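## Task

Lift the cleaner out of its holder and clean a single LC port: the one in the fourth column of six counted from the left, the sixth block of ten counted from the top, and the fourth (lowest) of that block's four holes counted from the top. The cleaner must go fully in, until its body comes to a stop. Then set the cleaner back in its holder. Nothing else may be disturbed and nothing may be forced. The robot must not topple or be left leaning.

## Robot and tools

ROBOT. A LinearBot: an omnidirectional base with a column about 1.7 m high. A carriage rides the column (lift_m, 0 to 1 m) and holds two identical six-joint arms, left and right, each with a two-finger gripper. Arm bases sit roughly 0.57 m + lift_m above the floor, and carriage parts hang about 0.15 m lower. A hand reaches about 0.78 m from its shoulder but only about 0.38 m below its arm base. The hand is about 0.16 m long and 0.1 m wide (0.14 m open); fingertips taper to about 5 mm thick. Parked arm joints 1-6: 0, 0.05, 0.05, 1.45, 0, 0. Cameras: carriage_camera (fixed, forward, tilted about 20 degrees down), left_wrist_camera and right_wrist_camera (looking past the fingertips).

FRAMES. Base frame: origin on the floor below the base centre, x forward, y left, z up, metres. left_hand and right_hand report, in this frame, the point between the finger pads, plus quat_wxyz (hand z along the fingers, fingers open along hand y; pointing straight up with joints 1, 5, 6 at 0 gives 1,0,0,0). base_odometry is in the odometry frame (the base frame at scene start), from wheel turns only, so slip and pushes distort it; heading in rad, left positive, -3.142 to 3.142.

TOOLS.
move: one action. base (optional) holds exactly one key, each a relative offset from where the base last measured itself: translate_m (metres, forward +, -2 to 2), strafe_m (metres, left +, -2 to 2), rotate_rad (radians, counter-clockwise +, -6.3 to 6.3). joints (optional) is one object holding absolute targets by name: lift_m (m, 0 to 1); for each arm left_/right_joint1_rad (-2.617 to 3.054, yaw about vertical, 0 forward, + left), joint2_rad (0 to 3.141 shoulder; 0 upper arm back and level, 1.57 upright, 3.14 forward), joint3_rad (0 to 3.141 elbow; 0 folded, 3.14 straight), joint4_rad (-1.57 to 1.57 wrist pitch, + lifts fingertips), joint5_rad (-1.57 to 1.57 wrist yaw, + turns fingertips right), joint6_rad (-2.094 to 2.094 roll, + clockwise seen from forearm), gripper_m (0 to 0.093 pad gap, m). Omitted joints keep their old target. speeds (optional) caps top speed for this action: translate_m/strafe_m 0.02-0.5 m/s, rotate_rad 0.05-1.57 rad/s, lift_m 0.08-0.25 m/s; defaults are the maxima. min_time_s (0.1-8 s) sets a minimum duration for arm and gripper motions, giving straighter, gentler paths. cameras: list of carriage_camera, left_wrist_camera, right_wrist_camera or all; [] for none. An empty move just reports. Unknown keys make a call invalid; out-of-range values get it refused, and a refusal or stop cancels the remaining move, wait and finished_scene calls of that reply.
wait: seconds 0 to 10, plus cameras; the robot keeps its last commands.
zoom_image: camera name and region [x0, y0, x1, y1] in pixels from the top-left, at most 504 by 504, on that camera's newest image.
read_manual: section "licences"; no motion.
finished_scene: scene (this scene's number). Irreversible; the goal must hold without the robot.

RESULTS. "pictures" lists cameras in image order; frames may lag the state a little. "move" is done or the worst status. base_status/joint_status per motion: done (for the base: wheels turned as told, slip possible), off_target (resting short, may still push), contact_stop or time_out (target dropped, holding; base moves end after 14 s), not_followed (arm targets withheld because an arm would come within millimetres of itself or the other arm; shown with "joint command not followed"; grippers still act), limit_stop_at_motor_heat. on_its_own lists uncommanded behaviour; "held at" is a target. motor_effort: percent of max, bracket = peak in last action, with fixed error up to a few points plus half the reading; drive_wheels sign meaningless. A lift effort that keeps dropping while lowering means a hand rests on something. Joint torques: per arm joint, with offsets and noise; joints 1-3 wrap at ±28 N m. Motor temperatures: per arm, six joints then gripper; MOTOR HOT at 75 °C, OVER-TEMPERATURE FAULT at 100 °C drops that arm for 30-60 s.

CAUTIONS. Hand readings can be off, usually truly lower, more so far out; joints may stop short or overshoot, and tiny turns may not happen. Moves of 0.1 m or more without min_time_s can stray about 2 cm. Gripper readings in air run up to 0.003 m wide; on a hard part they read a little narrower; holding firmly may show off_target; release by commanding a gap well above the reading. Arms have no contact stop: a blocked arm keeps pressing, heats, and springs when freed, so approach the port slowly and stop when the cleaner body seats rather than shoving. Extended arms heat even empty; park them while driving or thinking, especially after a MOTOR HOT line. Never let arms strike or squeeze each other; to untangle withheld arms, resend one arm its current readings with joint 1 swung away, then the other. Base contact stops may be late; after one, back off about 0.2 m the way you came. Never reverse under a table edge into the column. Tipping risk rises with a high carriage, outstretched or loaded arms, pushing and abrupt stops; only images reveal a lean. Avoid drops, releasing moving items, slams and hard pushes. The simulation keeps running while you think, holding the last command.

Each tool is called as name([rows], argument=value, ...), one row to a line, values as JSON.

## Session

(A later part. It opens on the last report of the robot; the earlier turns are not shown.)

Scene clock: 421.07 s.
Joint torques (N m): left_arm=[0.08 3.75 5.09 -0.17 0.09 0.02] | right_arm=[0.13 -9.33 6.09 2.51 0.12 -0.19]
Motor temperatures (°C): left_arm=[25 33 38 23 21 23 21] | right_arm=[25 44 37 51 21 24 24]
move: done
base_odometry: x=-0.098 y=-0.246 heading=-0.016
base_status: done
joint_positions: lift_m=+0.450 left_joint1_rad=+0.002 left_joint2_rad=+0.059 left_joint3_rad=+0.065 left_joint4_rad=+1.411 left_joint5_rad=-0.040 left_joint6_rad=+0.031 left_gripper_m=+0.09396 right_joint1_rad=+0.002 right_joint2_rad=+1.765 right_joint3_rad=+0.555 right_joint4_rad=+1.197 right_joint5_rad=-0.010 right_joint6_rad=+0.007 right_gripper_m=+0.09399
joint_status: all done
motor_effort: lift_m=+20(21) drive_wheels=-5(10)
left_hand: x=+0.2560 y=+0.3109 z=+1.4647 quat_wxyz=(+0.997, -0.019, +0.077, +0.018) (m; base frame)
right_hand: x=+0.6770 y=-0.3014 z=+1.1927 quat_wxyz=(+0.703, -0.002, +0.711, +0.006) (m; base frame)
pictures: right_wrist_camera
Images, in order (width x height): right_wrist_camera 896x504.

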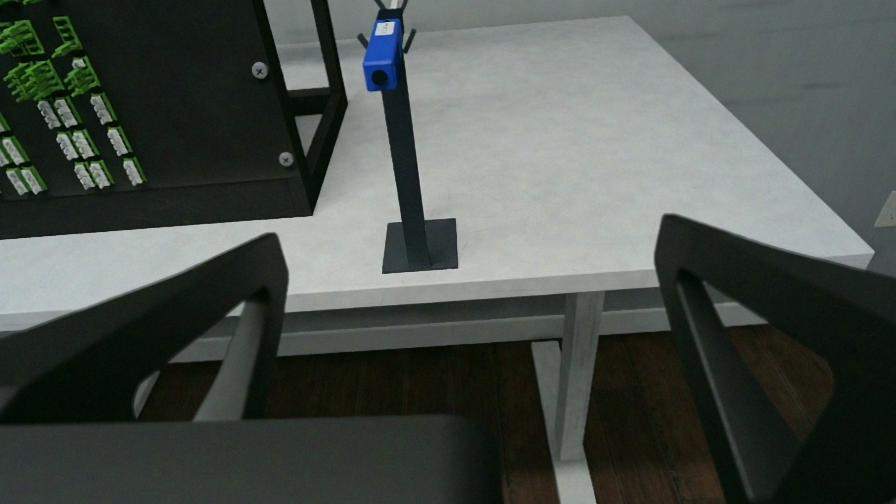

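move(base={"strafe_m": 0.047}, joints={"lift_m": 0.422, "right_joint5_rad": 0.015}, cameras=[])

move(base={"translate_m": 0.165}, speeds={"translate_m": 0.15}, cameras=["carriage_camera", "right_wrist_camera"])

zoom_image(camera="right_wrist_camera", region=[350, 0, 610, 300])

Scene clock: 450.87 s.
Joint torques (N m): left_arm=[0.01 3.71 5.24 -0.21 0.06 0.06] | right_arm=[0.02 -9.32 6.04 2.51 0.19 -0.2]
Motor temperatures (°C): left_arm=[24 33 38 23 21 23 21] | right_arm=[25 44 37 53 21 24 24]
move: done
base_odometry: x=-0.098 y=-0.199 heading=-0.017
base_status: done
joint_positions: lift_m=+0.422 left_joint1_rad=+0.002 left_joint2_rad=+0.059 left_joint3_rad=+0.065 left_joint4_rad=+1.411 left_joint5_rad=-0.040 left_joint6_rad=+0.031 left_gripper_m=+0.09396 right_joint1_rad=+0.003 right_joint2_rad=+1.765 right_joint3_rad=+0.555 right_joint4_rad=+1.198 right_joint5_rad=+0.002 right_joint6_rad=+0.006 right_gripper_m=+0.09399
joint_status: all done
motor_effort: lift_m=+22(23) drive_wheels=-5(12)
left_hand: x=+0.2561 y=+0.3109 z=+1.4364 quat_wxyz=(+0.997, -0.019, +0.077, +0.018) (m; base frame)
right_hand: x=+0.6770 y=-0.3029 z=+1.1648 quat_wxyz=(+0.703, +0.002, +0.711, +0.003) (m; base frame)
pictures: none
No camera images: "cameras" was empty.

Scene clock: 452.97 s.
Joint torques (N m): left_arm=[0.06 3.71 5.11 -0.18 0.11 0.06] | right_arm=[0.03 -9.35 6.11 2.48 0.18 -0.19]
Motor temperatures (°C): left_arm=[24 33 38 23 21 23 21] | right_arm=[25 44 37 53 21 24 24]
move: done
base_odometry: x=+0.067 y=-0.202 heading=-0.017
base_status: done
joint_positions: lift_m=+0.422 left_joint1_rad=+0.002 left_joint2_rad=+0.059 left_joint3_rad=+0.065 left_joint4_rad=+1.411 left_joint5_rad=-0.040 left_joint6_rad=+0.031 left_gripper_m=+0.09396 right_joint1_rad=+0.003 right_joint2_rad=+1.765 right_joint3_rad=+0.555 right_joint4_rad=+1.199 right_joint5_rad=+0.002 right_joint6_rad=+0.006 right_gripper_m=+0.09399
joint_status: not commanded
motor_effort: lift_m=+22(23) drive_wheels=+2(12)
left_hand: x=+0.2561 y=+0.3109 z=+1.4364 quat_wxyz=(+0.997, -0.019, +0.077, +0.018) (m; base frame)
right_hand: x=+0.6770 y=-0.3029 z=+1.1650 quat_wxyz=(+0.703, +0.002, +0.711, +0.003) (m; base frame)
pictures: carriage_camera, right_wrist_camera
Images, in order (width x height): carriage_camera 896x504, right_wrist_camera 896x504.

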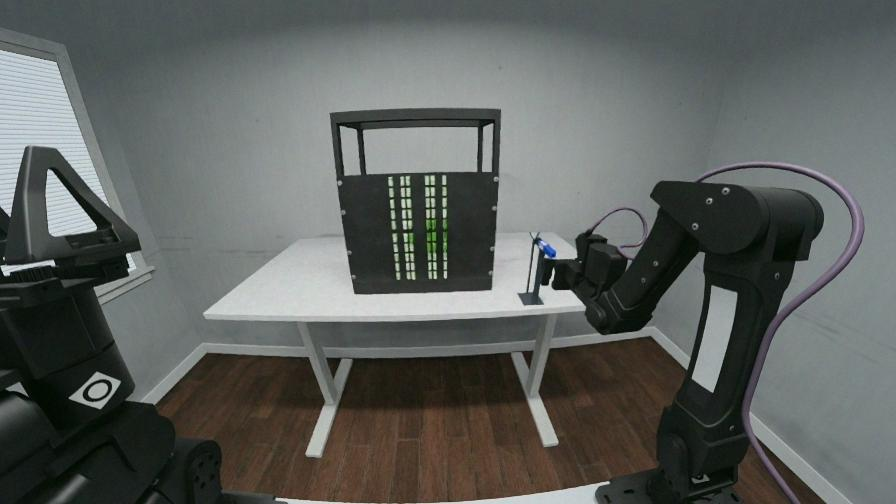

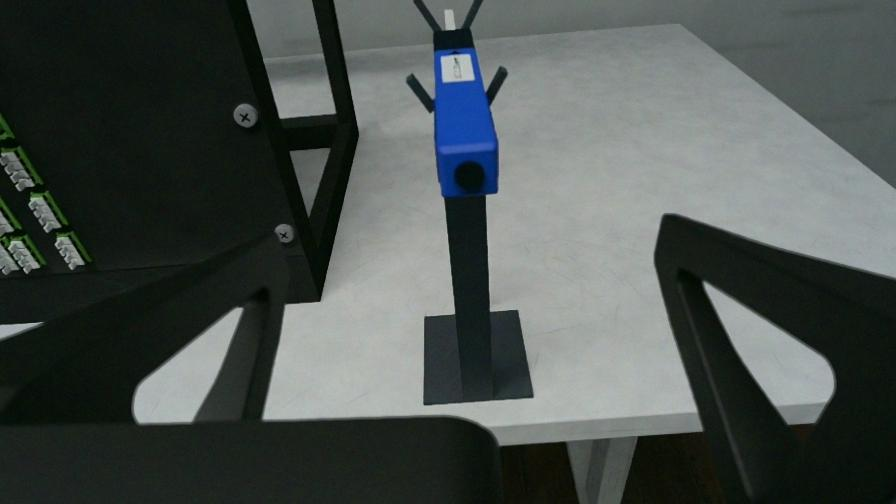

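Scaled by 1.680 from the camera's 896x504 image, which has a finer 1280x720 frame.

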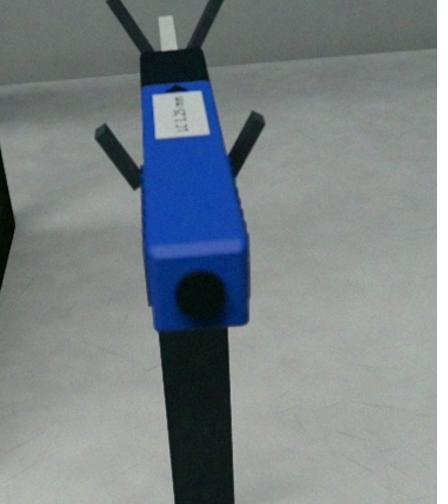

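move(base={"strafe_m": -0.002}, joints={"lift_m": 0.42}, cameras=[])

move(base={"translate_m": 0.06}, speeds={"translate_m": 0.06}, cameras=["right_wrist_camera"])

zoom_image(camera="right_wrist_camera", region=[270, 0, 690, 420])

Scene clock: 473.53 s.
Joint torques (N m): left_arm=[0.18 3.67 5.24 -0.16 0.03 0.05] | right_arm=[0.31 -9.32 6.08 2.49 0.17 -0.21]
Motor temperatures (°C): left_arm=[24 33 38 23 21 23 21] | right_arm=[25 44 37 55 21 24 24]
move: done
base_odometry: x=+0.067 y=-0.204 heading=-0.017
base_status: done
joint_positions: lift_m=+0.420 left_joint1_rad=+0.002 left_joint2_rad=+0.059 left_joint3_rad=+0.065 left_joint4_rad=+1.411 left_joint5_rad=-0.039 left_joint6_rad=+0.031 left_gripper_m=+0.09396 right_joint1_rad=+0.000 right_joint2_rad=+1.765 right_joint3_rad=+0.555 right_joint4_rad=+1.200 right_joint5_rad=+0.006 right_joint6_rad=+0.006 right_gripper_m=+0.09399
joint_status: all done
motor_effort: lift_m=+21(22) drive_wheels=+2(5)
left_hand: x=+0.2561 y=+0.3108 z=+1.4345 quat_wxyz=(+0.997, -0.019, +0.077, +0.018) (m; base frame)
right_hand: x=+0.6770 y=-0.3048 z=+1.1633 quat_wxyz=(+0.704, +0.004, +0.711, +0.000) (m; base frame)
pictures: none
No camera images: "cameras" was empty.

Scene clock: 475.07 s.
Joint torques (N m): left_arm=[0.08 3.66 5.26 -0.17 0.05 0.04] | right_arm=[0.29 -9.36 6.05 2.48 0.14 -0.19]
Motor temperatures (°C): left_arm=[24 33 38 23 21 23 21] | right_arm=[25 44 37 55 21 24 24]
move: done
base_odometry: x=+0.127 y=-0.205 heading=-0.017
base_status: done
joint_positions: lift_m=+0.420 left_joint1_rad=+0.002 left_joint2_rad=+0.059 left_joint3_rad=+0.065 left_joint4_rad=+1.411 left_joint5_rad=-0.039 left_joint6_rad=+0.031 left_gripper_m=+0.09396 right_joint1_rad=+0.000 right_joint2_rad=+1.765 right_joint3_rad=+0.555 right_joint4_rad=+1.200 right_joint5_rad=+0.006 right_joint6_rad=+0.006 right_gripper_m=+0.09399
joint_status: not commanded
motor_effort: lift_m=+22(22) drive_wheels=-2(12)
left_hand: x=+0.2561 y=+0.3108 z=+1.4345 quat_wxyz=(+0.997, -0.019, +0.077, +0.018) (m; base frame)
right_hand: x=+0.6770 y=-0.3048 z=+1.1633 quat_wxyz=(+0.704, +0.004, +0.711, +0.000) (m; base frame)
pictures: right_wrist_camera
Images, in order (width x height): right_wrist_camera 896x504.

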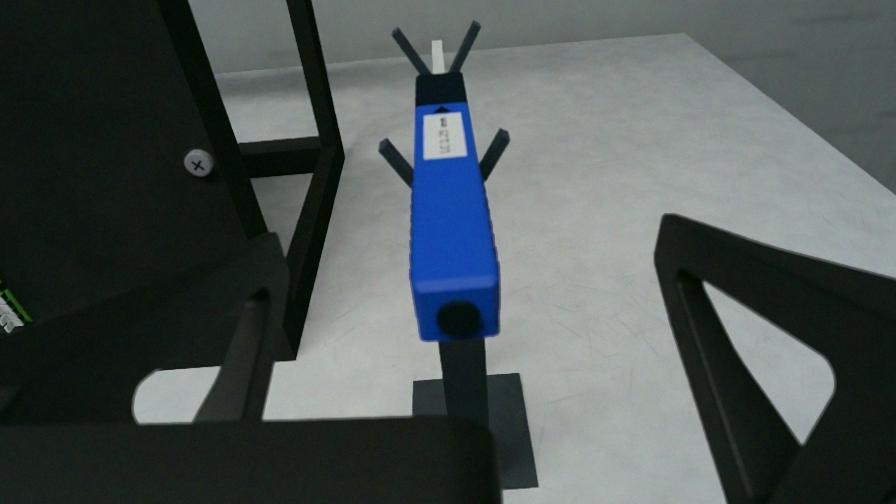

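Scaled by 1.200 from the camera's 896x504 image, which has a finer 1280x720 frame.

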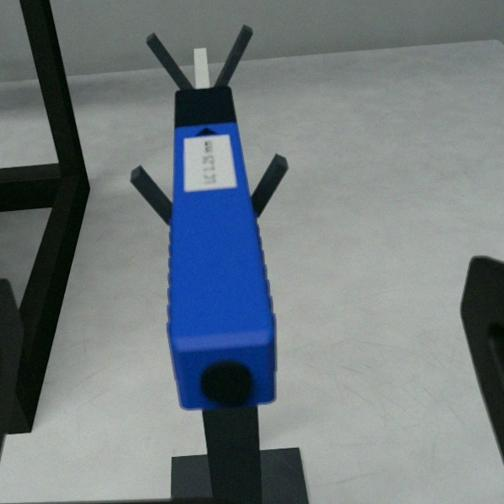

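move(base={"strafe_m": 0.0025}, joints={"lift_m": 0.418}, cameras=[])

move(base={"translate_m": 0.017}, speeds={"translate_m": 0.04}, cameras=["carriage_camera", "right_wrist_camera"])

zoom_image(camera="right_wrist_camera", region=[270, 0, 690, 420])

zoom_image(camera="carriage_camera", region=[480, 200, 640, 330])

Scene clock: 486.90 s.
Joint torques (N m): left_arm=[0.13 3.66 5.34 -0.17 0.08 0.04] | right_arm=[0.16 -9.06 6.06 2.49 0.14 -0.18]
Motor temperatures (°C): left_arm=[24 33 38 23 21 23 21] | right_arm=[25 44 37 57 21 24 24]
move: done
base_odometry: x=+0.127 y=-0.203 heading=-0.017
base_status: done
joint_positions: lift_m=+0.418 left_joint1_rad=+0.002 left_joint2_rad=+0.059 left_joint3_rad=+0.065 left_joint4_rad=+1.411 left_joint5_rad=-0.039 left_joint6_rad=+0.031 left_gripper_m=+0.09396 right_joint1_rad=+0.000 right_joint2_rad=+1.765 right_joint3_rad=+0.555 right_joint4_rad=+1.200 right_joint5_rad=+0.008 right_joint6_rad=+0.006 right_gripper_m=+0.09399
joint_status: all done
motor_effort: lift_m=+21(22) drive_wheels=+3(5)
left_hand: x=+0.2561 y=+0.3108 z=+1.4325 quat_wxyz=(+0.997, -0.019, +0.077, +0.018) (m; base frame)
right_hand: x=+0.6770 y=-0.3051 z=+1.1613 quat_wxyz=(+0.704, +0.005, +0.711, -0.001) (m; base frame)
pictures: none
No camera images: "cameras" was empty.

Scene clock: 487.87 s.
Joint torques (N m): left_arm=[0.12 3.63 5.22 -0.11 0.08 0.05] | right_arm=[0.32 -9.42 6.06 2.45 0.12 -0.18]
Motor temperatures (°C): left_arm=[24 33 38 23 21 23 21] | right_arm=[25 44 37 57 21 24 24]
move: done
base_odometry: x=+0.144 y=-0.203 heading=-0.017
base_status: done
joint_positions: lift_m=+0.418 left_joint1_rad=+0.002 left_joint2_rad=+0.059 left_joint3_rad=+0.065 left_joint4_rad=+1.411 left_joint5_rad=-0.039 left_joint6_rad=+0.031 left_gripper_m=+0.09396 right_joint1_rad=+0.000 right_joint2_rad=+1.765 right_joint3_rad=+0.555 right_joint4_rad=+1.200 right_joint5_rad=+0.008 right_joint6_rad=+0.006 right_gripper_m=+0.09399
joint_status: not commanded
motor_effort: lift_m=+21(22) drive_wheels=+1(11)
left_hand: x=+0.2562 y=+0.3108 z=+1.4325 quat_wxyz=(+0.997, -0.019, +0.077, +0.018) (m; base frame)
right_hand: x=+0.6770 y=-0.3051 z=+1.1613 quat_wxyz=(+0.704, +0.005, +0.711, -0.001) (m; base frame)
pictures: carriage_camera, right_wrist_camera
Images, in order (width x height): carriage_camera 896x504, right_wrist_camera 896x504.

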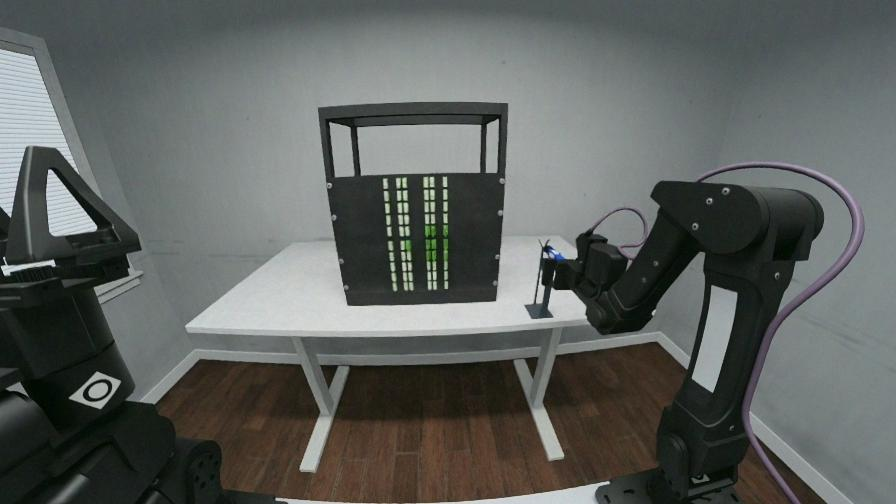

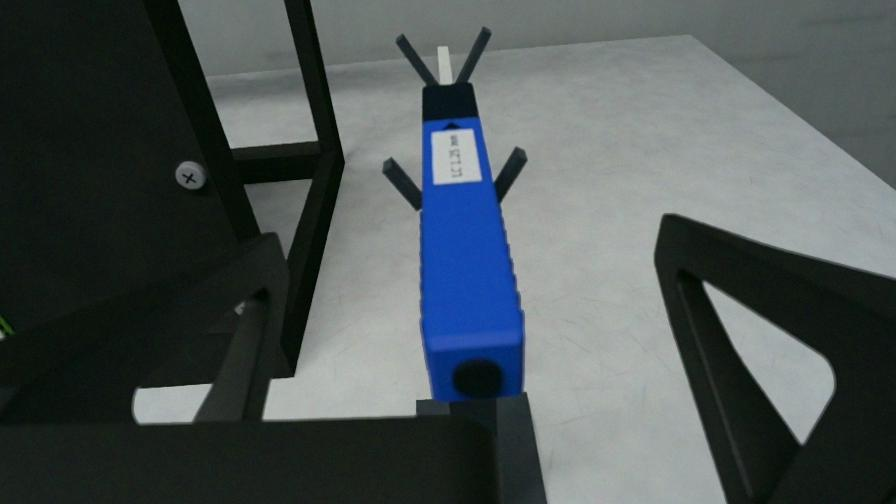

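Scaled by 1.200 from the camera's 896x504 image, which has a finer 1280x720 frame.

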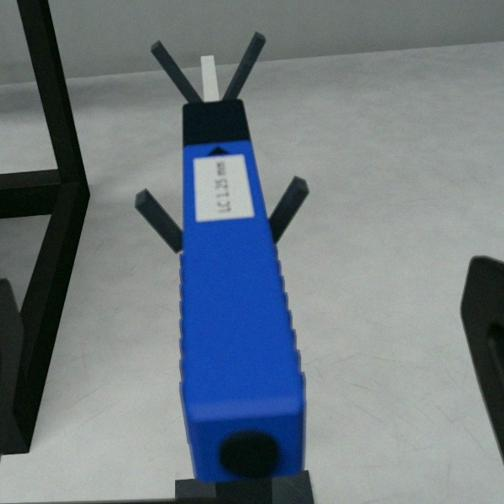

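Scaled by 3.150 from the camera's 896x504 image, which has a finer 1280x720 frame.

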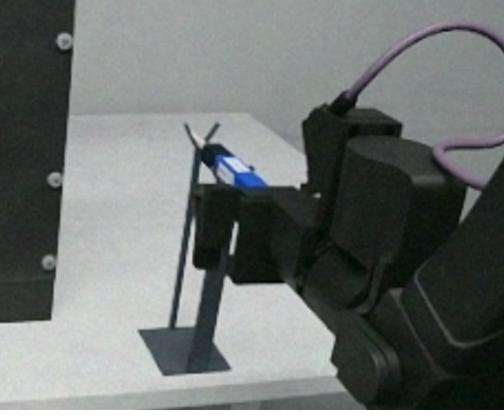

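move(joints={"right_gripper_m": 0.026}, min_time_s=1, cameras=["right_wrist_camera"])

zoom_image(camera="right_wrist_camera", region=[270, 0, 690, 420])

Scene clock: 499.00 s.
Joint torques (N m): left_arm=[0.05 3.69 5.2 -0.18 0.05 0.06] | right_arm=[0.27 -9.35 6.05 2.48 0.11 -0.19]
Motor temperatures (°C): left_arm=[24 33 38 23 21 23 21] | right_arm=[25 44 36 57 21 24 24]
move: done
base_odometry: x=+0.144 y=-0.203 heading=-0.017
base_status: not commanded
joint_positions: lift_m=+0.418 left_joint1_rad=+0.002 left_joint2_rad=+0.059 left_joint3_rad=+0.065 left_joint4_rad=+1.411 left_joint5_rad=-0.039 left_joint6_rad=+0.031 left_gripper_m=+0.09396 right_joint1_rad=+0.000 right_joint2_rad=+1.765 right_joint3_rad=+0.555 right_joint4_rad=+1.200 right_joint5_rad=+0.008 right_joint6_rad=+0.006 right_gripper_m=+0.02609
joint_status: all done
motor_effort: lift_m=+21(22) drive_wheels=+1(1)
left_hand: x=+0.2562 y=+0.3108 z=+1.4325 quat_wxyz=(+0.997, -0.019, +0.077, +0.018) (m; base frame)
right_hand: x=+0.6770 y=-0.3051 z=+1.1613 quat_wxyz=(+0.704, +0.005, +0.711, -0.001) (m; base frame)
pictures: right_wrist_camera
Images, in order (width x height): right_wrist_camera 896x504.

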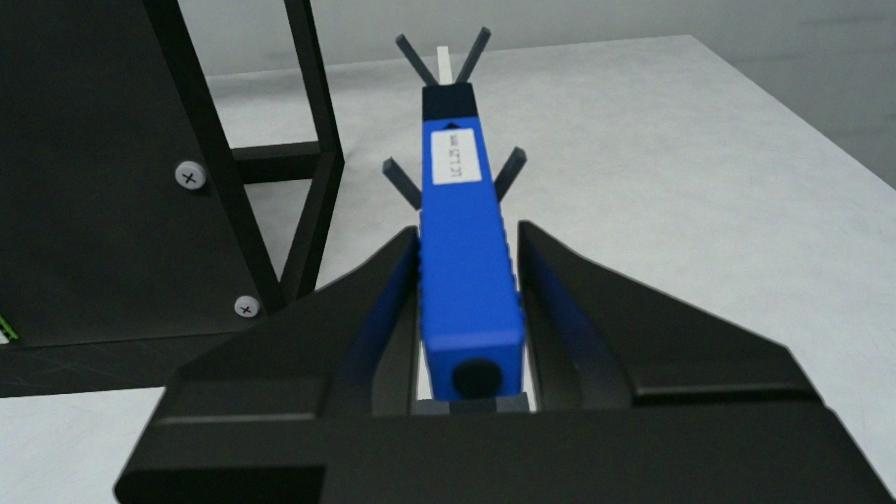

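Scaled by 1.200 from the camera's 896x504 image, which has a finer 1280x720 frame.

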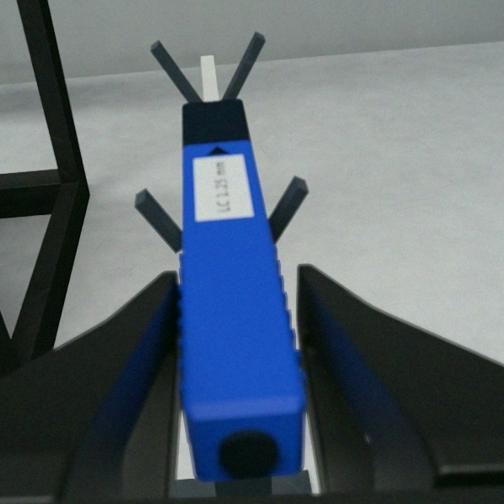

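move(joints={"right_gripper_m": 0.018}, min_time_s=1, cameras=["right_wrist_camera"])

move(joints={"right_gripper_m": 0.010}, min_time_s=1, cameras=["right_wrist_camera"])

Scene clock: 503.57 s.
Joint torques (N m): left_arm=[0.16 3.66 5.23 -0.18 0.07 0.06] | right_arm=[0.32 -9.35 6.04 2.49 0.12 -0.19]
Motor temperatures (°C): left_arm=[24 33 38 23 21 23 21] | right_arm=[25 44 36 58 21 24 24]
move: done
base_odometry: x=+0.144 y=-0.203 heading=-0.017
base_status: not commanded
joint_positions: lift_m=+0.418 left_joint1_rad=+0.002 left_joint2_rad=+0.059 left_joint3_rad=+0.065 left_joint4_rad=+1.411 left_joint5_rad=-0.039 left_joint6_rad=+0.031 left_gripper_m=+0.09396 right_joint1_rad=+0.000 right_joint2_rad=+1.765 right_joint3_rad=+0.555 right_joint4_rad=+1.200 right_joint5_rad=+0.005 right_joint6_rad=+0.006 right_gripper_m=+0.01858
joint_status: all done
motor_effort: lift_m=+21(22) drive_wheels=+1(1)
left_hand: x=+0.2562 y=+0.3108 z=+1.4325 quat_wxyz=(+0.997, -0.019, +0.077, +0.018) (m; base frame)
right_hand: x=+0.6770 y=-0.3047 z=+1.1613 quat_wxyz=(+0.704, +0.004, +0.711, +0.000) (m; base frame)
pictures: right_wrist_camera
Images, in order (width x height): right_wrist_camera 896x504.

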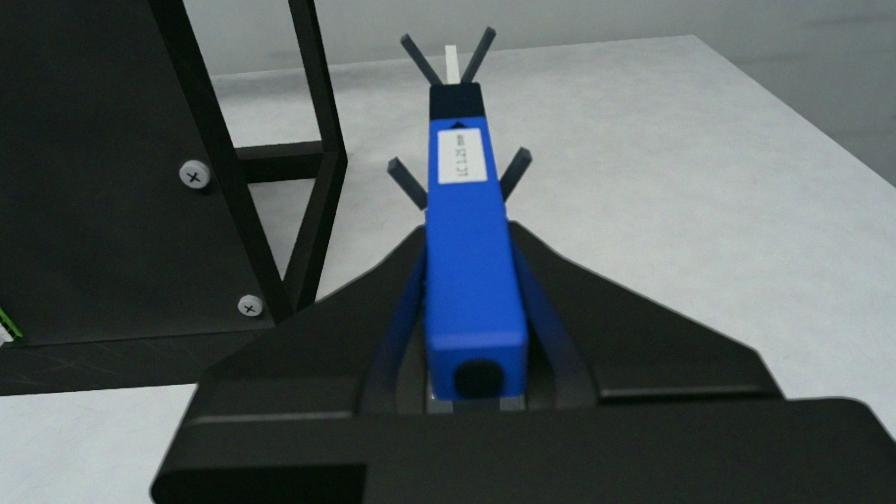

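Scene clock: 504.87 s.
Joint torques (N m): left_arm=[0.1 3.66 5.24 -0.18 0.07 0.03] | right_arm=[0.31 -9.35 6.11 2.49 0.15 -0.19]
Motor temperatures (°C): left_arm=[24 33 38 23 21 23 21] | right_arm=[25 44 36 58 21 24 24]
move: off_target
base_odometry: x=+0.144 y=-0.203 heading=-0.017
base_status: not commanded
joint_positions: lift_m=+0.418 left_joint1_rad=+0.002 left_joint2_rad=+0.059 left_joint3_rad=+0.065 left_joint4_rad=+1.411 left_joint5_rad=-0.039 left_joint6_rad=+0.031 left_gripper_m=+0.09396 right_joint1_rad=+0.000 right_joint2_rad=+1.765 right_joint3_rad=+0.555 right_joint4_rad=+1.200 right_joint5_rad=+0.005 right_joint6_rad=+0.006 right_gripper_m=+0.01858
joint_status: right_gripper_m off_target (ended at +0.01858, target +0.01000)
motor_effort: lift_m=+21(22) drive_wheels=+1(1)
left_hand: x=+0.2562 y=+0.3108 z=+1.4325 quat_wxyz=(+0.997, -0.019, +0.077, +0.018) (m; base frame)
right_hand: x=+0.6770 y=-0.3047 z=+1.1613 quat_wxyz=(+0.704, +0.004, +0.711, +0.000) (m; base frame)
pictures: right_wrist_camera
Images, in order (width x height): right_wrist_camera 896x504.

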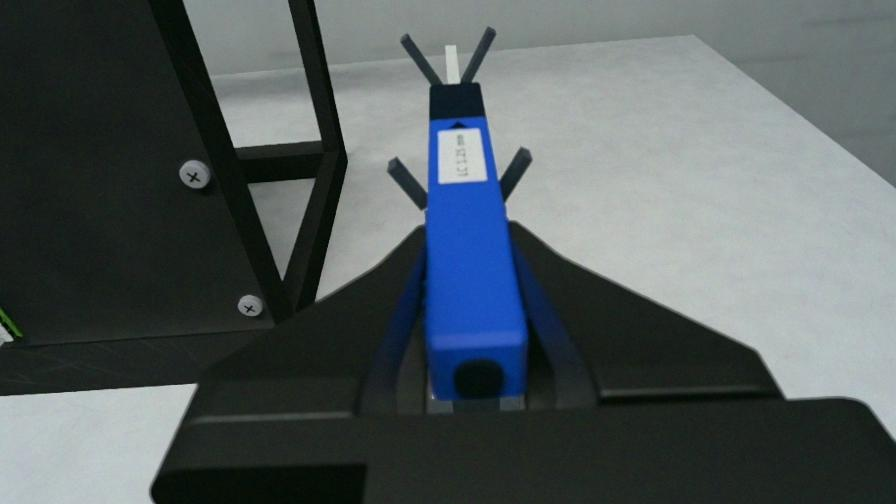

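move(joints={"lift_m": 0.44}, speeds={"lift_m": 0.08}, cameras=["right_wrist_camera"])

move(joints={"lift_m": 0.49}, speeds={"lift_m": 0.1}, cameras=["carriage_camera", "right_wrist_camera"])

zoom_image(camera="right_wrist_camera", region=[330, 0, 630, 300])

Scene clock: 517.10 s.
Joint torques (N m): left_arm=[0.08 3.7 5.31 -0.18 0.07 0.07] | right_arm=[0.28 -9.32 6.04 2.49 0.15 -0.2]
Motor temperatures (°C): left_arm=[24 33 38 23 21 23 21] | right_arm=[25 44 36 58 21 24 25]
move: done
base_odometry: x=+0.144 y=-0.203 heading=-0.017
base_status: not commanded
joint_positions: lift_m=+0.440 left_joint1_rad=+0.002 left_joint2_rad=+0.059 left_joint3_rad=+0.065 left_joint4_rad=+1.411 left_joint5_rad=-0.039 left_joint6_rad=+0.031 left_gripper_m=+0.09396 right_joint1_rad=+0.000 right_joint2_rad=+1.765 right_joint3_rad=+0.555 right_joint4_rad=+1.199 right_joint5_rad=+0.005 right_joint6_rad=+0.006 right_gripper_m=+0.01856
joint_status: all done
motor_effort: lift_m=+21(25) drive_wheels=+1(2)
left_hand: x=+0.2562 y=+0.3108 z=+1.4546 quat_wxyz=(+0.997, -0.019, +0.077, +0.018) (m; base frame)
right_hand: x=+0.6770 y=-0.3047 z=+1.1833 quat_wxyz=(+0.704, +0.004, +0.711, +0.000) (m; base frame)
pictures: right_wrist_camera
Images, in order (width x height): right_wrist_camera 896x504.

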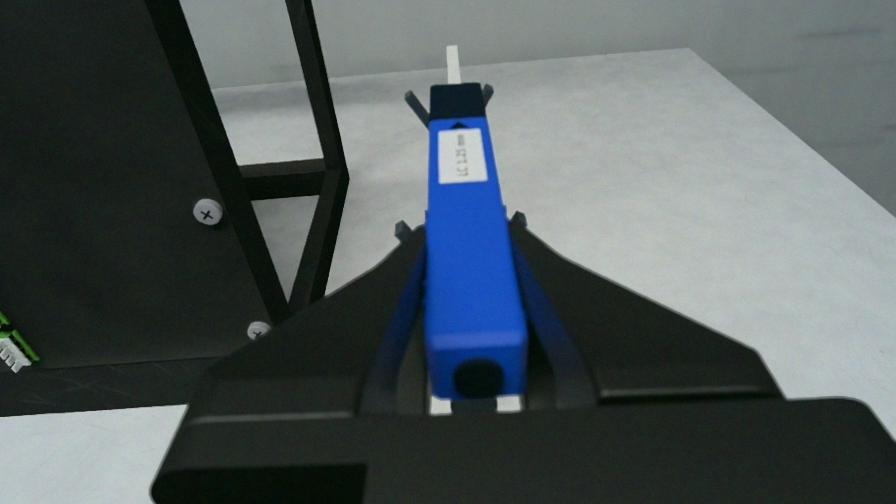

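Scene clock: 518.00 s.
Joint torques (N m): left_arm=[0.08 3.54 5.39 -0.18 0.05 0.03] | right_arm=[0.29 -9.29 6.05 2.48 0.14 -0.18]
Motor temperatures (°C): left_arm=[24 33 38 23 21 23 21] | right_arm=[25 44 36 58 21 24 25]
move: done
base_odometry: x=+0.144 y=-0.203 heading=-0.017
base_status: not commanded
joint_positions: lift_m=+0.490 left_joint1_rad=+0.002 left_joint2_rad=+0.059 left_joint3_rad=+0.065 left_joint4_rad=+1.411 left_joint5_rad=-0.039 left_joint6_rad=+0.031 left_gripper_m=+0.09396 right_joint1_rad=+0.000 right_joint2_rad=+1.765 right_joint3_rad=+0.555 right_joint4_rad=+1.198 right_joint5_rad=+0.005 right_joint6_rad=+0.006 right_gripper_m=+0.01856
joint_status: all done
motor_effort: lift_m=+20(26) drive_wheels=+1(2)
left_hand: x=+0.2562 y=+0.3108 z=+1.5046 quat_wxyz=(+0.997, -0.019, +0.077, +0.018) (m; base frame)
right_hand: x=+0.6770 y=-0.3047 z=+1.2331 quat_wxyz=(+0.703, +0.004, +0.711, +0.000) (m; base frame)
pictures: carriage_camera, right_wrist_camera
Images, in order (width x height): carriage_camera 896x504, right_wrist_camera 896x504.

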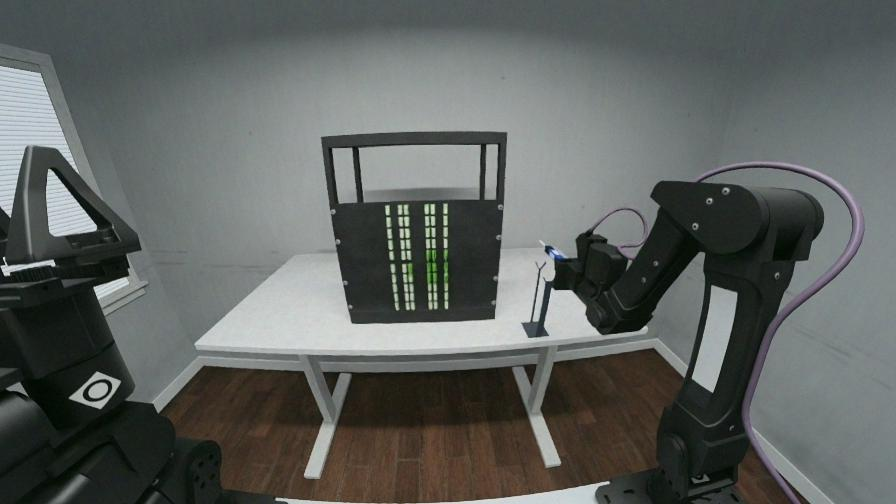

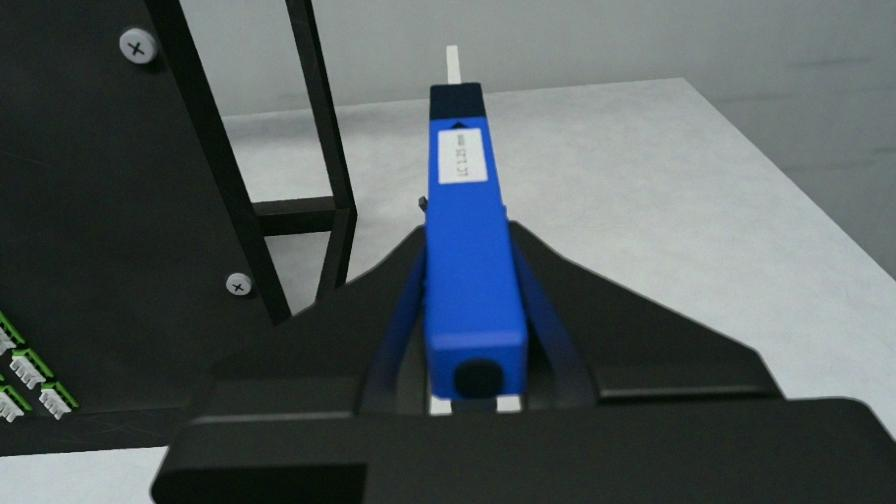

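Scaled by 1.680 from the camera's 896x504 image, which has a finer 1280x720 frame.

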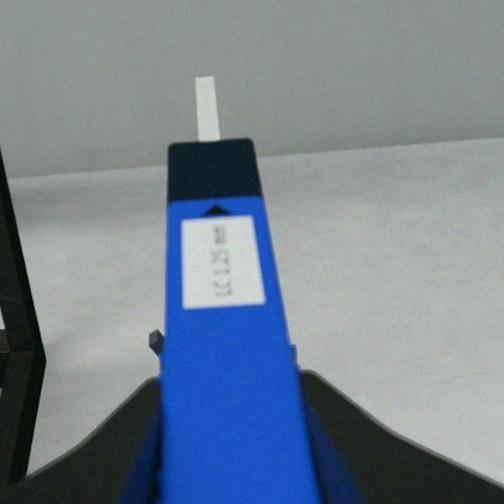

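move(base={"translate_m": -0.15}, speeds={"translate_m": 0.2}, cameras=[])

move(base={"strafe_m": 0.32}, speeds={"strafe_m": 0.25}, joints={"lift_m": 0.46}, cameras=["carriage_camera", "right_wrist_camera"])

zoom_image(camera="right_wrist_camera", region=[250, 0, 650, 250])

zoom_image(camera="carriage_camera", region=[440, 150, 640, 330])

Scene clock: 576.53 s.
Joint torques (N m): left_arm=[0.12 3.67 5.38 -0.18 0.09 0.06] | right_arm=[0.29 -9.4 6.11 2.45 0.15 -0.19]
Motor temperatures (°C): left_arm=[24 32 38 23 21 23 21] | right_arm=[25 44 36 60 21 24 26]
move: done
base_odometry: x=-0.006 y=-0.200 heading=-0.017
base_status: done
joint_positions: lift_m=+0.490 left_joint1_rad=+0.002 left_joint2_rad=+0.059 left_joint3_rad=+0.065 left_joint4_rad=+1.411 left_joint5_rad=-0.040 left_joint6_rad=+0.031 left_gripper_m=+0.09396 right_joint1_rad=+0.000 right_joint2_rad=+1.765 right_joint3_rad=+0.555 right_joint4_rad=+1.198 right_joint5_rad=+0.005 right_joint6_rad=+0.006 right_gripper_m=+0.01856
joint_status: not commanded
motor_effort: lift_m=+20(21) drive_wheels=+0(14)
left_hand: x=+0.2562 y=+0.3109 z=+1.5046 quat_wxyz=(+0.997, -0.019, +0.077, +0.018) (m; base frame)
right_hand: x=+0.6770 y=-0.3047 z=+1.2331 quat_wxyz=(+0.703, +0.004, +0.711, +0.000) (m; base frame)
pictures: none
No camera images: "cameras" was empty.

Scene clock: 579.10 s.
Joint torques (N m): left_arm=[0.1 3.71 5.27 -0.17 0.07 0.05] | right_arm=[0.25 -9.31 6.09 2.58 0.15 -0.18]
Motor temperatures (°C): left_arm=[24 32 38 23 21 23 21] | right_arm=[25 44 36 60 21 24 26]
move: done
base_odometry: x=+0.000 y=+0.120 heading=-0.017
base_status: done
joint_positions: lift_m=+0.460 left_joint1_rad=+0.002 left_joint2_rad=+0.059 left_joint3_rad=+0.065 left_joint4_rad=+1.411 left_joint5_rad=-0.039 left_joint6_rad=+0.031 left_gripper_m=+0.09396 right_joint1_rad=+0.001 right_joint2_rad=+1.765 right_joint3_rad=+0.555 right_joint4_rad=+1.191 right_joint5_rad=+0.006 right_joint6_rad=+0.006 right_gripper_m=+0.01856
joint_status: all done
motor_effort: lift_m=+22(23) drive_wheels=-3(12)
left_hand: x=+0.2562 y=+0.3108 z=+1.4744 quat_wxyz=(+0.997, -0.019, +0.077, +0.018) (m; base frame)
right_hand: x=+0.6770 y=-0.3045 z=+1.2010 quat_wxyz=(+0.701, +0.004, +0.714, +0.000) (m; base frame)
pictures: carriage_camera, right_wrist_camera
Images, in order (width x height): carriage_camera 896x504, right_wrist_camera 896x504.

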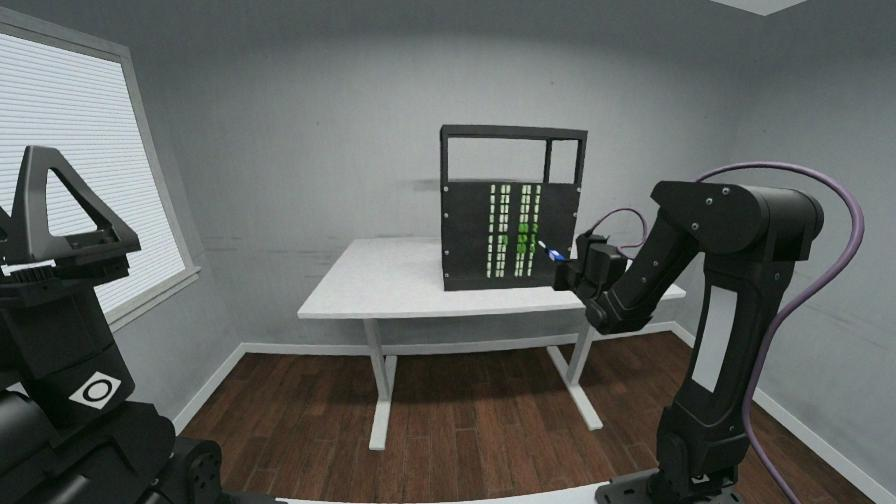

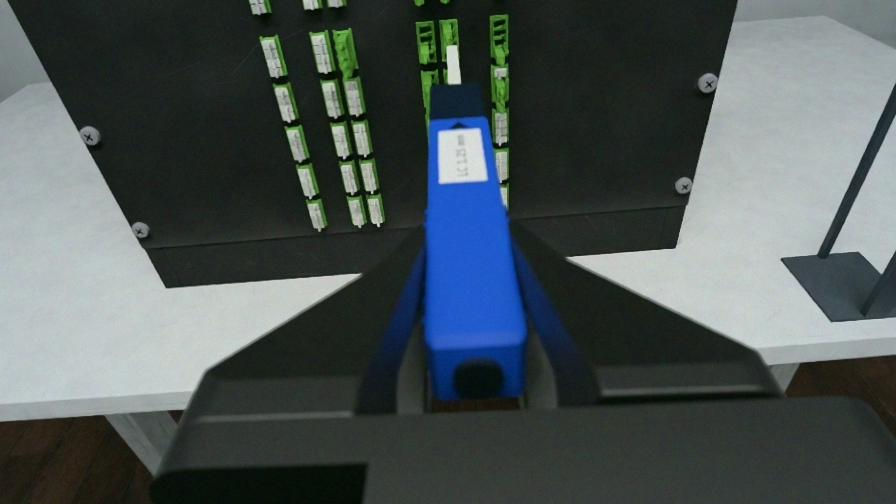

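Scaled by 1.260 from the camera's 896x504 image, which has a finer 1280x720 frame.

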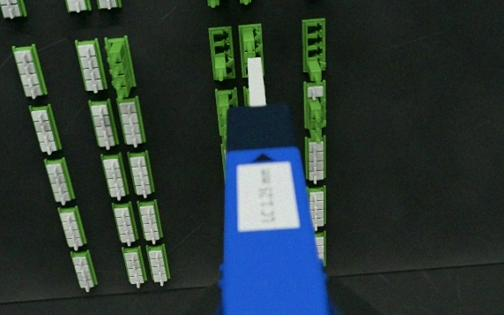

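Scaled by 2.520 from the camera's 896x504 image, which has a finer 1280x720 frame.

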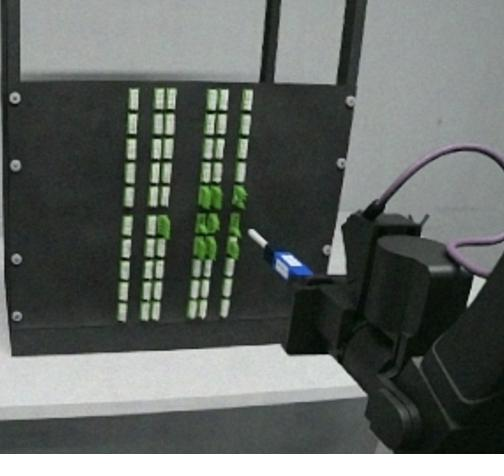

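zoom_image(camera="right_wrist_camera", region=[400, 0, 530, 100])

Scaled by 3.877 from the camera's 896x504 image, which has a finer 1280x720 frame.

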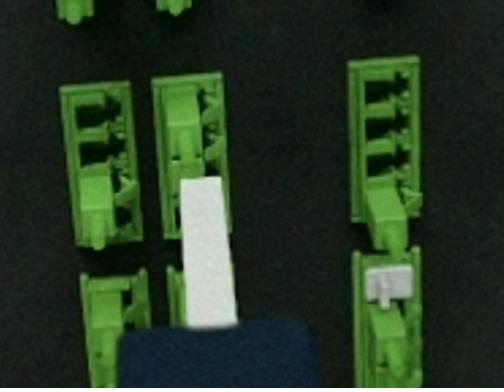

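move(joints={"left_joint1_rad": -0.858, "left_joint2_rad": 1.9, "left_joint3_rad": 1.0, "left_joint4_rad": 0.9, "left_joint5_rad": -0.579, "left_joint6_rad": -1.5708, "left_gripper_m": 0.0}, min_time_s=2.5, cameras=["carriage_camera", "left_wrist_camera"])

Scene clock: 667.73 s.
Joint torques (N m): left_arm=[-0.29 -8.44 7.38 2.05 -0.07 0.03] | right_arm=[0.23 -9.33 6.08 2.59 0.13 -0.18]
Motor temperatures (°C): left_arm=[24 32 38 23 21 23 21] | right_arm=[25 44 35 66 21 24 27]
move: done
base_odometry: x=+0.000 y=+0.120 heading=-0.017
base_status: not commanded
joint_positions: lift_m=+0.460 left_joint1_rad=-0.854 left_joint2_rad=+1.880 left_joint3_rad=+0.981 left_joint4_rad=+0.922 left_joint5_rad=-0.567 left_joint6_rad=-1.560 left_gripper_m=+0.00046 right_joint1_rad=+0.001 right_joint2_rad=+1.765 right_joint3_rad=+0.555 right_joint4_rad=+1.191 right_joint5_rad=+0.006 right_joint6_rad=+0.006 right_gripper_m=+0.01856
joint_status: all done
motor_effort: lift_m=+22(22) drive_wheels=-2(2)
left_hand: x=+0.6278 y=-0.0265 z=+1.2566 quat_wxyz=(+0.427, -0.420, +0.560, -0.572) (m; base frame)
right_hand: x=+0.6770 y=-0.3045 z=+1.2010 quat_wxyz=(+0.701, +0.004, +0.714, +0.000) (m; base frame)
pictures: carriage_camera, left_wrist_camera
Images, in order (width x height): carriage_camera 896x504, left_wrist_camera 896x504.

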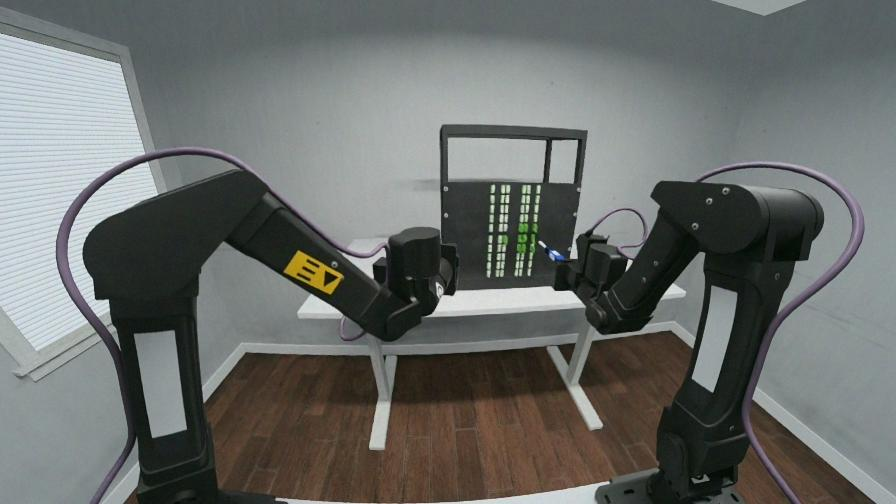

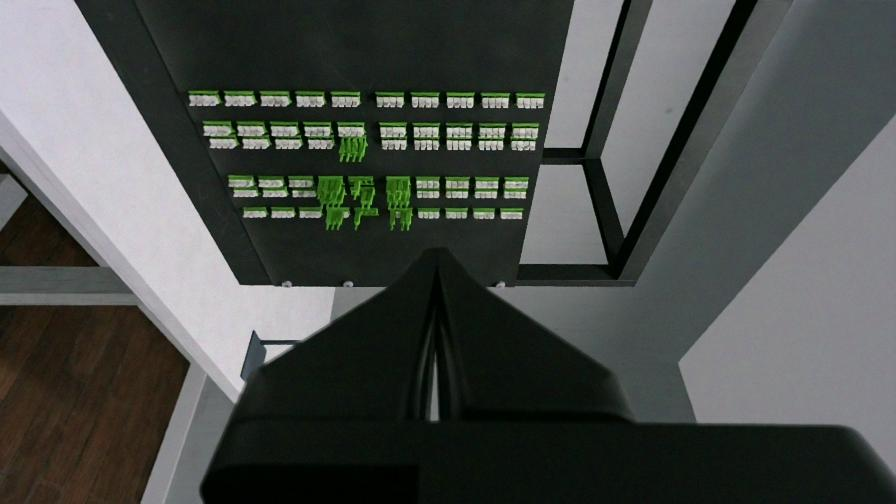

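move(joints={"lift_m": 0.415, "left_joint1_rad": -0.858, "left_joint2_rad": 2.579, "left_joint3_rad": 1.964, "left_joint4_rad": 0.615, "left_joint5_rad": -0.579, "left_joint6_rad": -1.5708}, min_time_s=2.5, cameras=["left_wrist_camera", "right_wrist_camera"])

Scene clock: 676.80 s.
Joint torques (N m): left_arm=[-0.29 -13.45 8.34 2.03 -0.03 0.08] | right_arm=[0.25 -9.33 6.06 2.58 0.14 -0.19]
Motor temperatures (°C): left_arm=[24 35 39 25 21 23 21] | right_arm=[25 44 35 67 21 24 27]
move: done
base_odometry: x=+0.000 y=+0.120 heading=-0.017
base_status: not commanded
joint_positions: lift_m=+0.415 left_joint1_rad=-0.854 left_joint2_rad=+2.547 left_joint3_rad=+1.943 left_joint4_rad=+0.639 left_joint5_rad=-0.571 left_joint6_rad=-1.563 left_gripper_m=+0.00046 right_joint1_rad=+0.001 right_joint2_rad=+1.765 right_joint3_rad=+0.555 right_joint4_rad=+1.190 right_joint5_rad=+0.006 right_joint6_rad=+0.006 right_gripper_m=+0.01856
joint_status: all done
motor_effort: lift_m=+22(23) drive_wheels=-2(2)
left_hand: x=+0.7428 y=-0.1574 z=+1.1748 quat_wxyz=(+0.428, -0.421, +0.555, -0.576) (m; base frame)
right_hand: x=+0.6770 y=-0.3045 z=+1.1557 quat_wxyz=(+0.700, +0.004, +0.714, +0.000) (m; base frame)
pictures: left_wrist_camera, right_wrist_camera
Images, in order (width x height): left_wrist_camera 896x504, right_wrist_camera 896x504.

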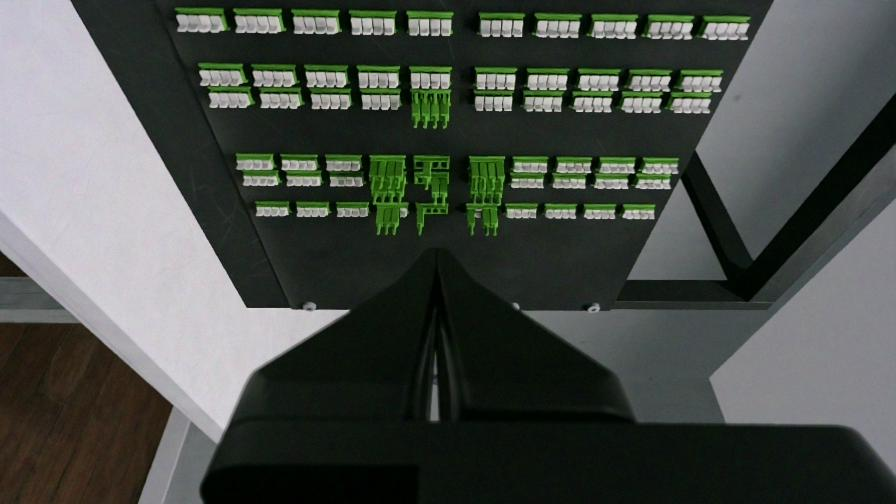

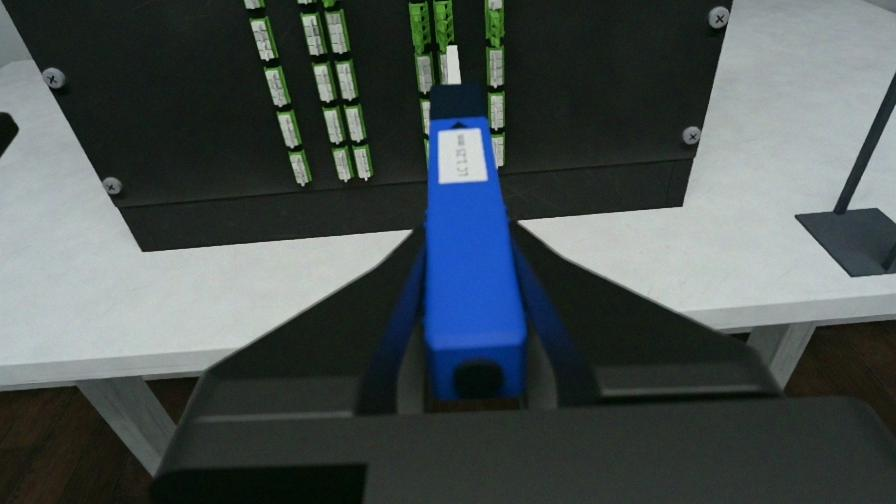

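move(joints={"left_gripper_m": 0.093}, cameras=["left_wrist_camera"])

zoom_image(camera="left_wrist_camera", region=[330, 130, 630, 430])

Scene clock: 683.57 s.
Joint torques (N m): left_arm=[-0.29 -13.53 8.24 2.03 -0.02 0.05] | right_arm=[0.21 -9.36 6.08 2.59 0.13 -0.19]
Motor temperatures (°C): left_arm=[24 39 40 26 21 23 21] | right_arm=[25 44 35 67 21 24 27]
move: done
base_odometry: x=+0.000 y=+0.120 heading=-0.017
base_status: not commanded
joint_positions: lift_m=+0.415 left_joint1_rad=-0.854 left_joint2_rad=+2.547 left_joint3_rad=+1.943 left_joint4_rad=+0.637 left_joint5_rad=-0.571 left_joint6_rad=-1.563 left_gripper_m=+0.09292 right_joint1_rad=+0.001 right_joint2_rad=+1.765 right_joint3_rad=+0.555 right_joint4_rad=+1.190 right_joint5_rad=+0.006 right_joint6_rad=+0.006 right_gripper_m=+0.01856
joint_status: all done
motor_effort: lift_m=+22(23) drive_wheels=-2(2)
left_hand: x=+0.7428 y=-0.1574 z=+1.1746 quat_wxyz=(+0.427, -0.421, +0.555, -0.575) (m; base frame)
right_hand: x=+0.6770 y=-0.3045 z=+1.1557 quat_wxyz=(+0.700, +0.004, +0.714, +0.000) (m; base frame)
pictures: left_wrist_camera
Images, in order (width x height): left_wrist_camera 896x504.

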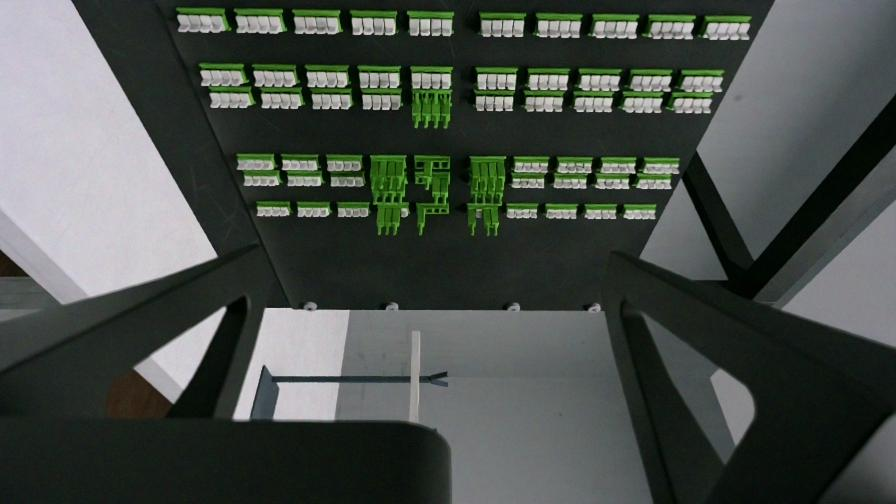

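Scaled by 1.680 from the camera's 896x504 image, which has a finer 1280x720 frame.

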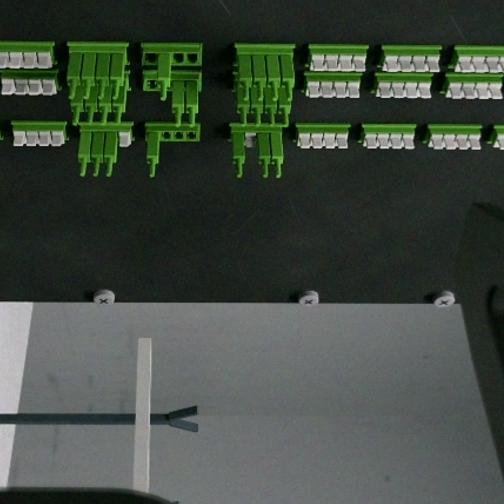

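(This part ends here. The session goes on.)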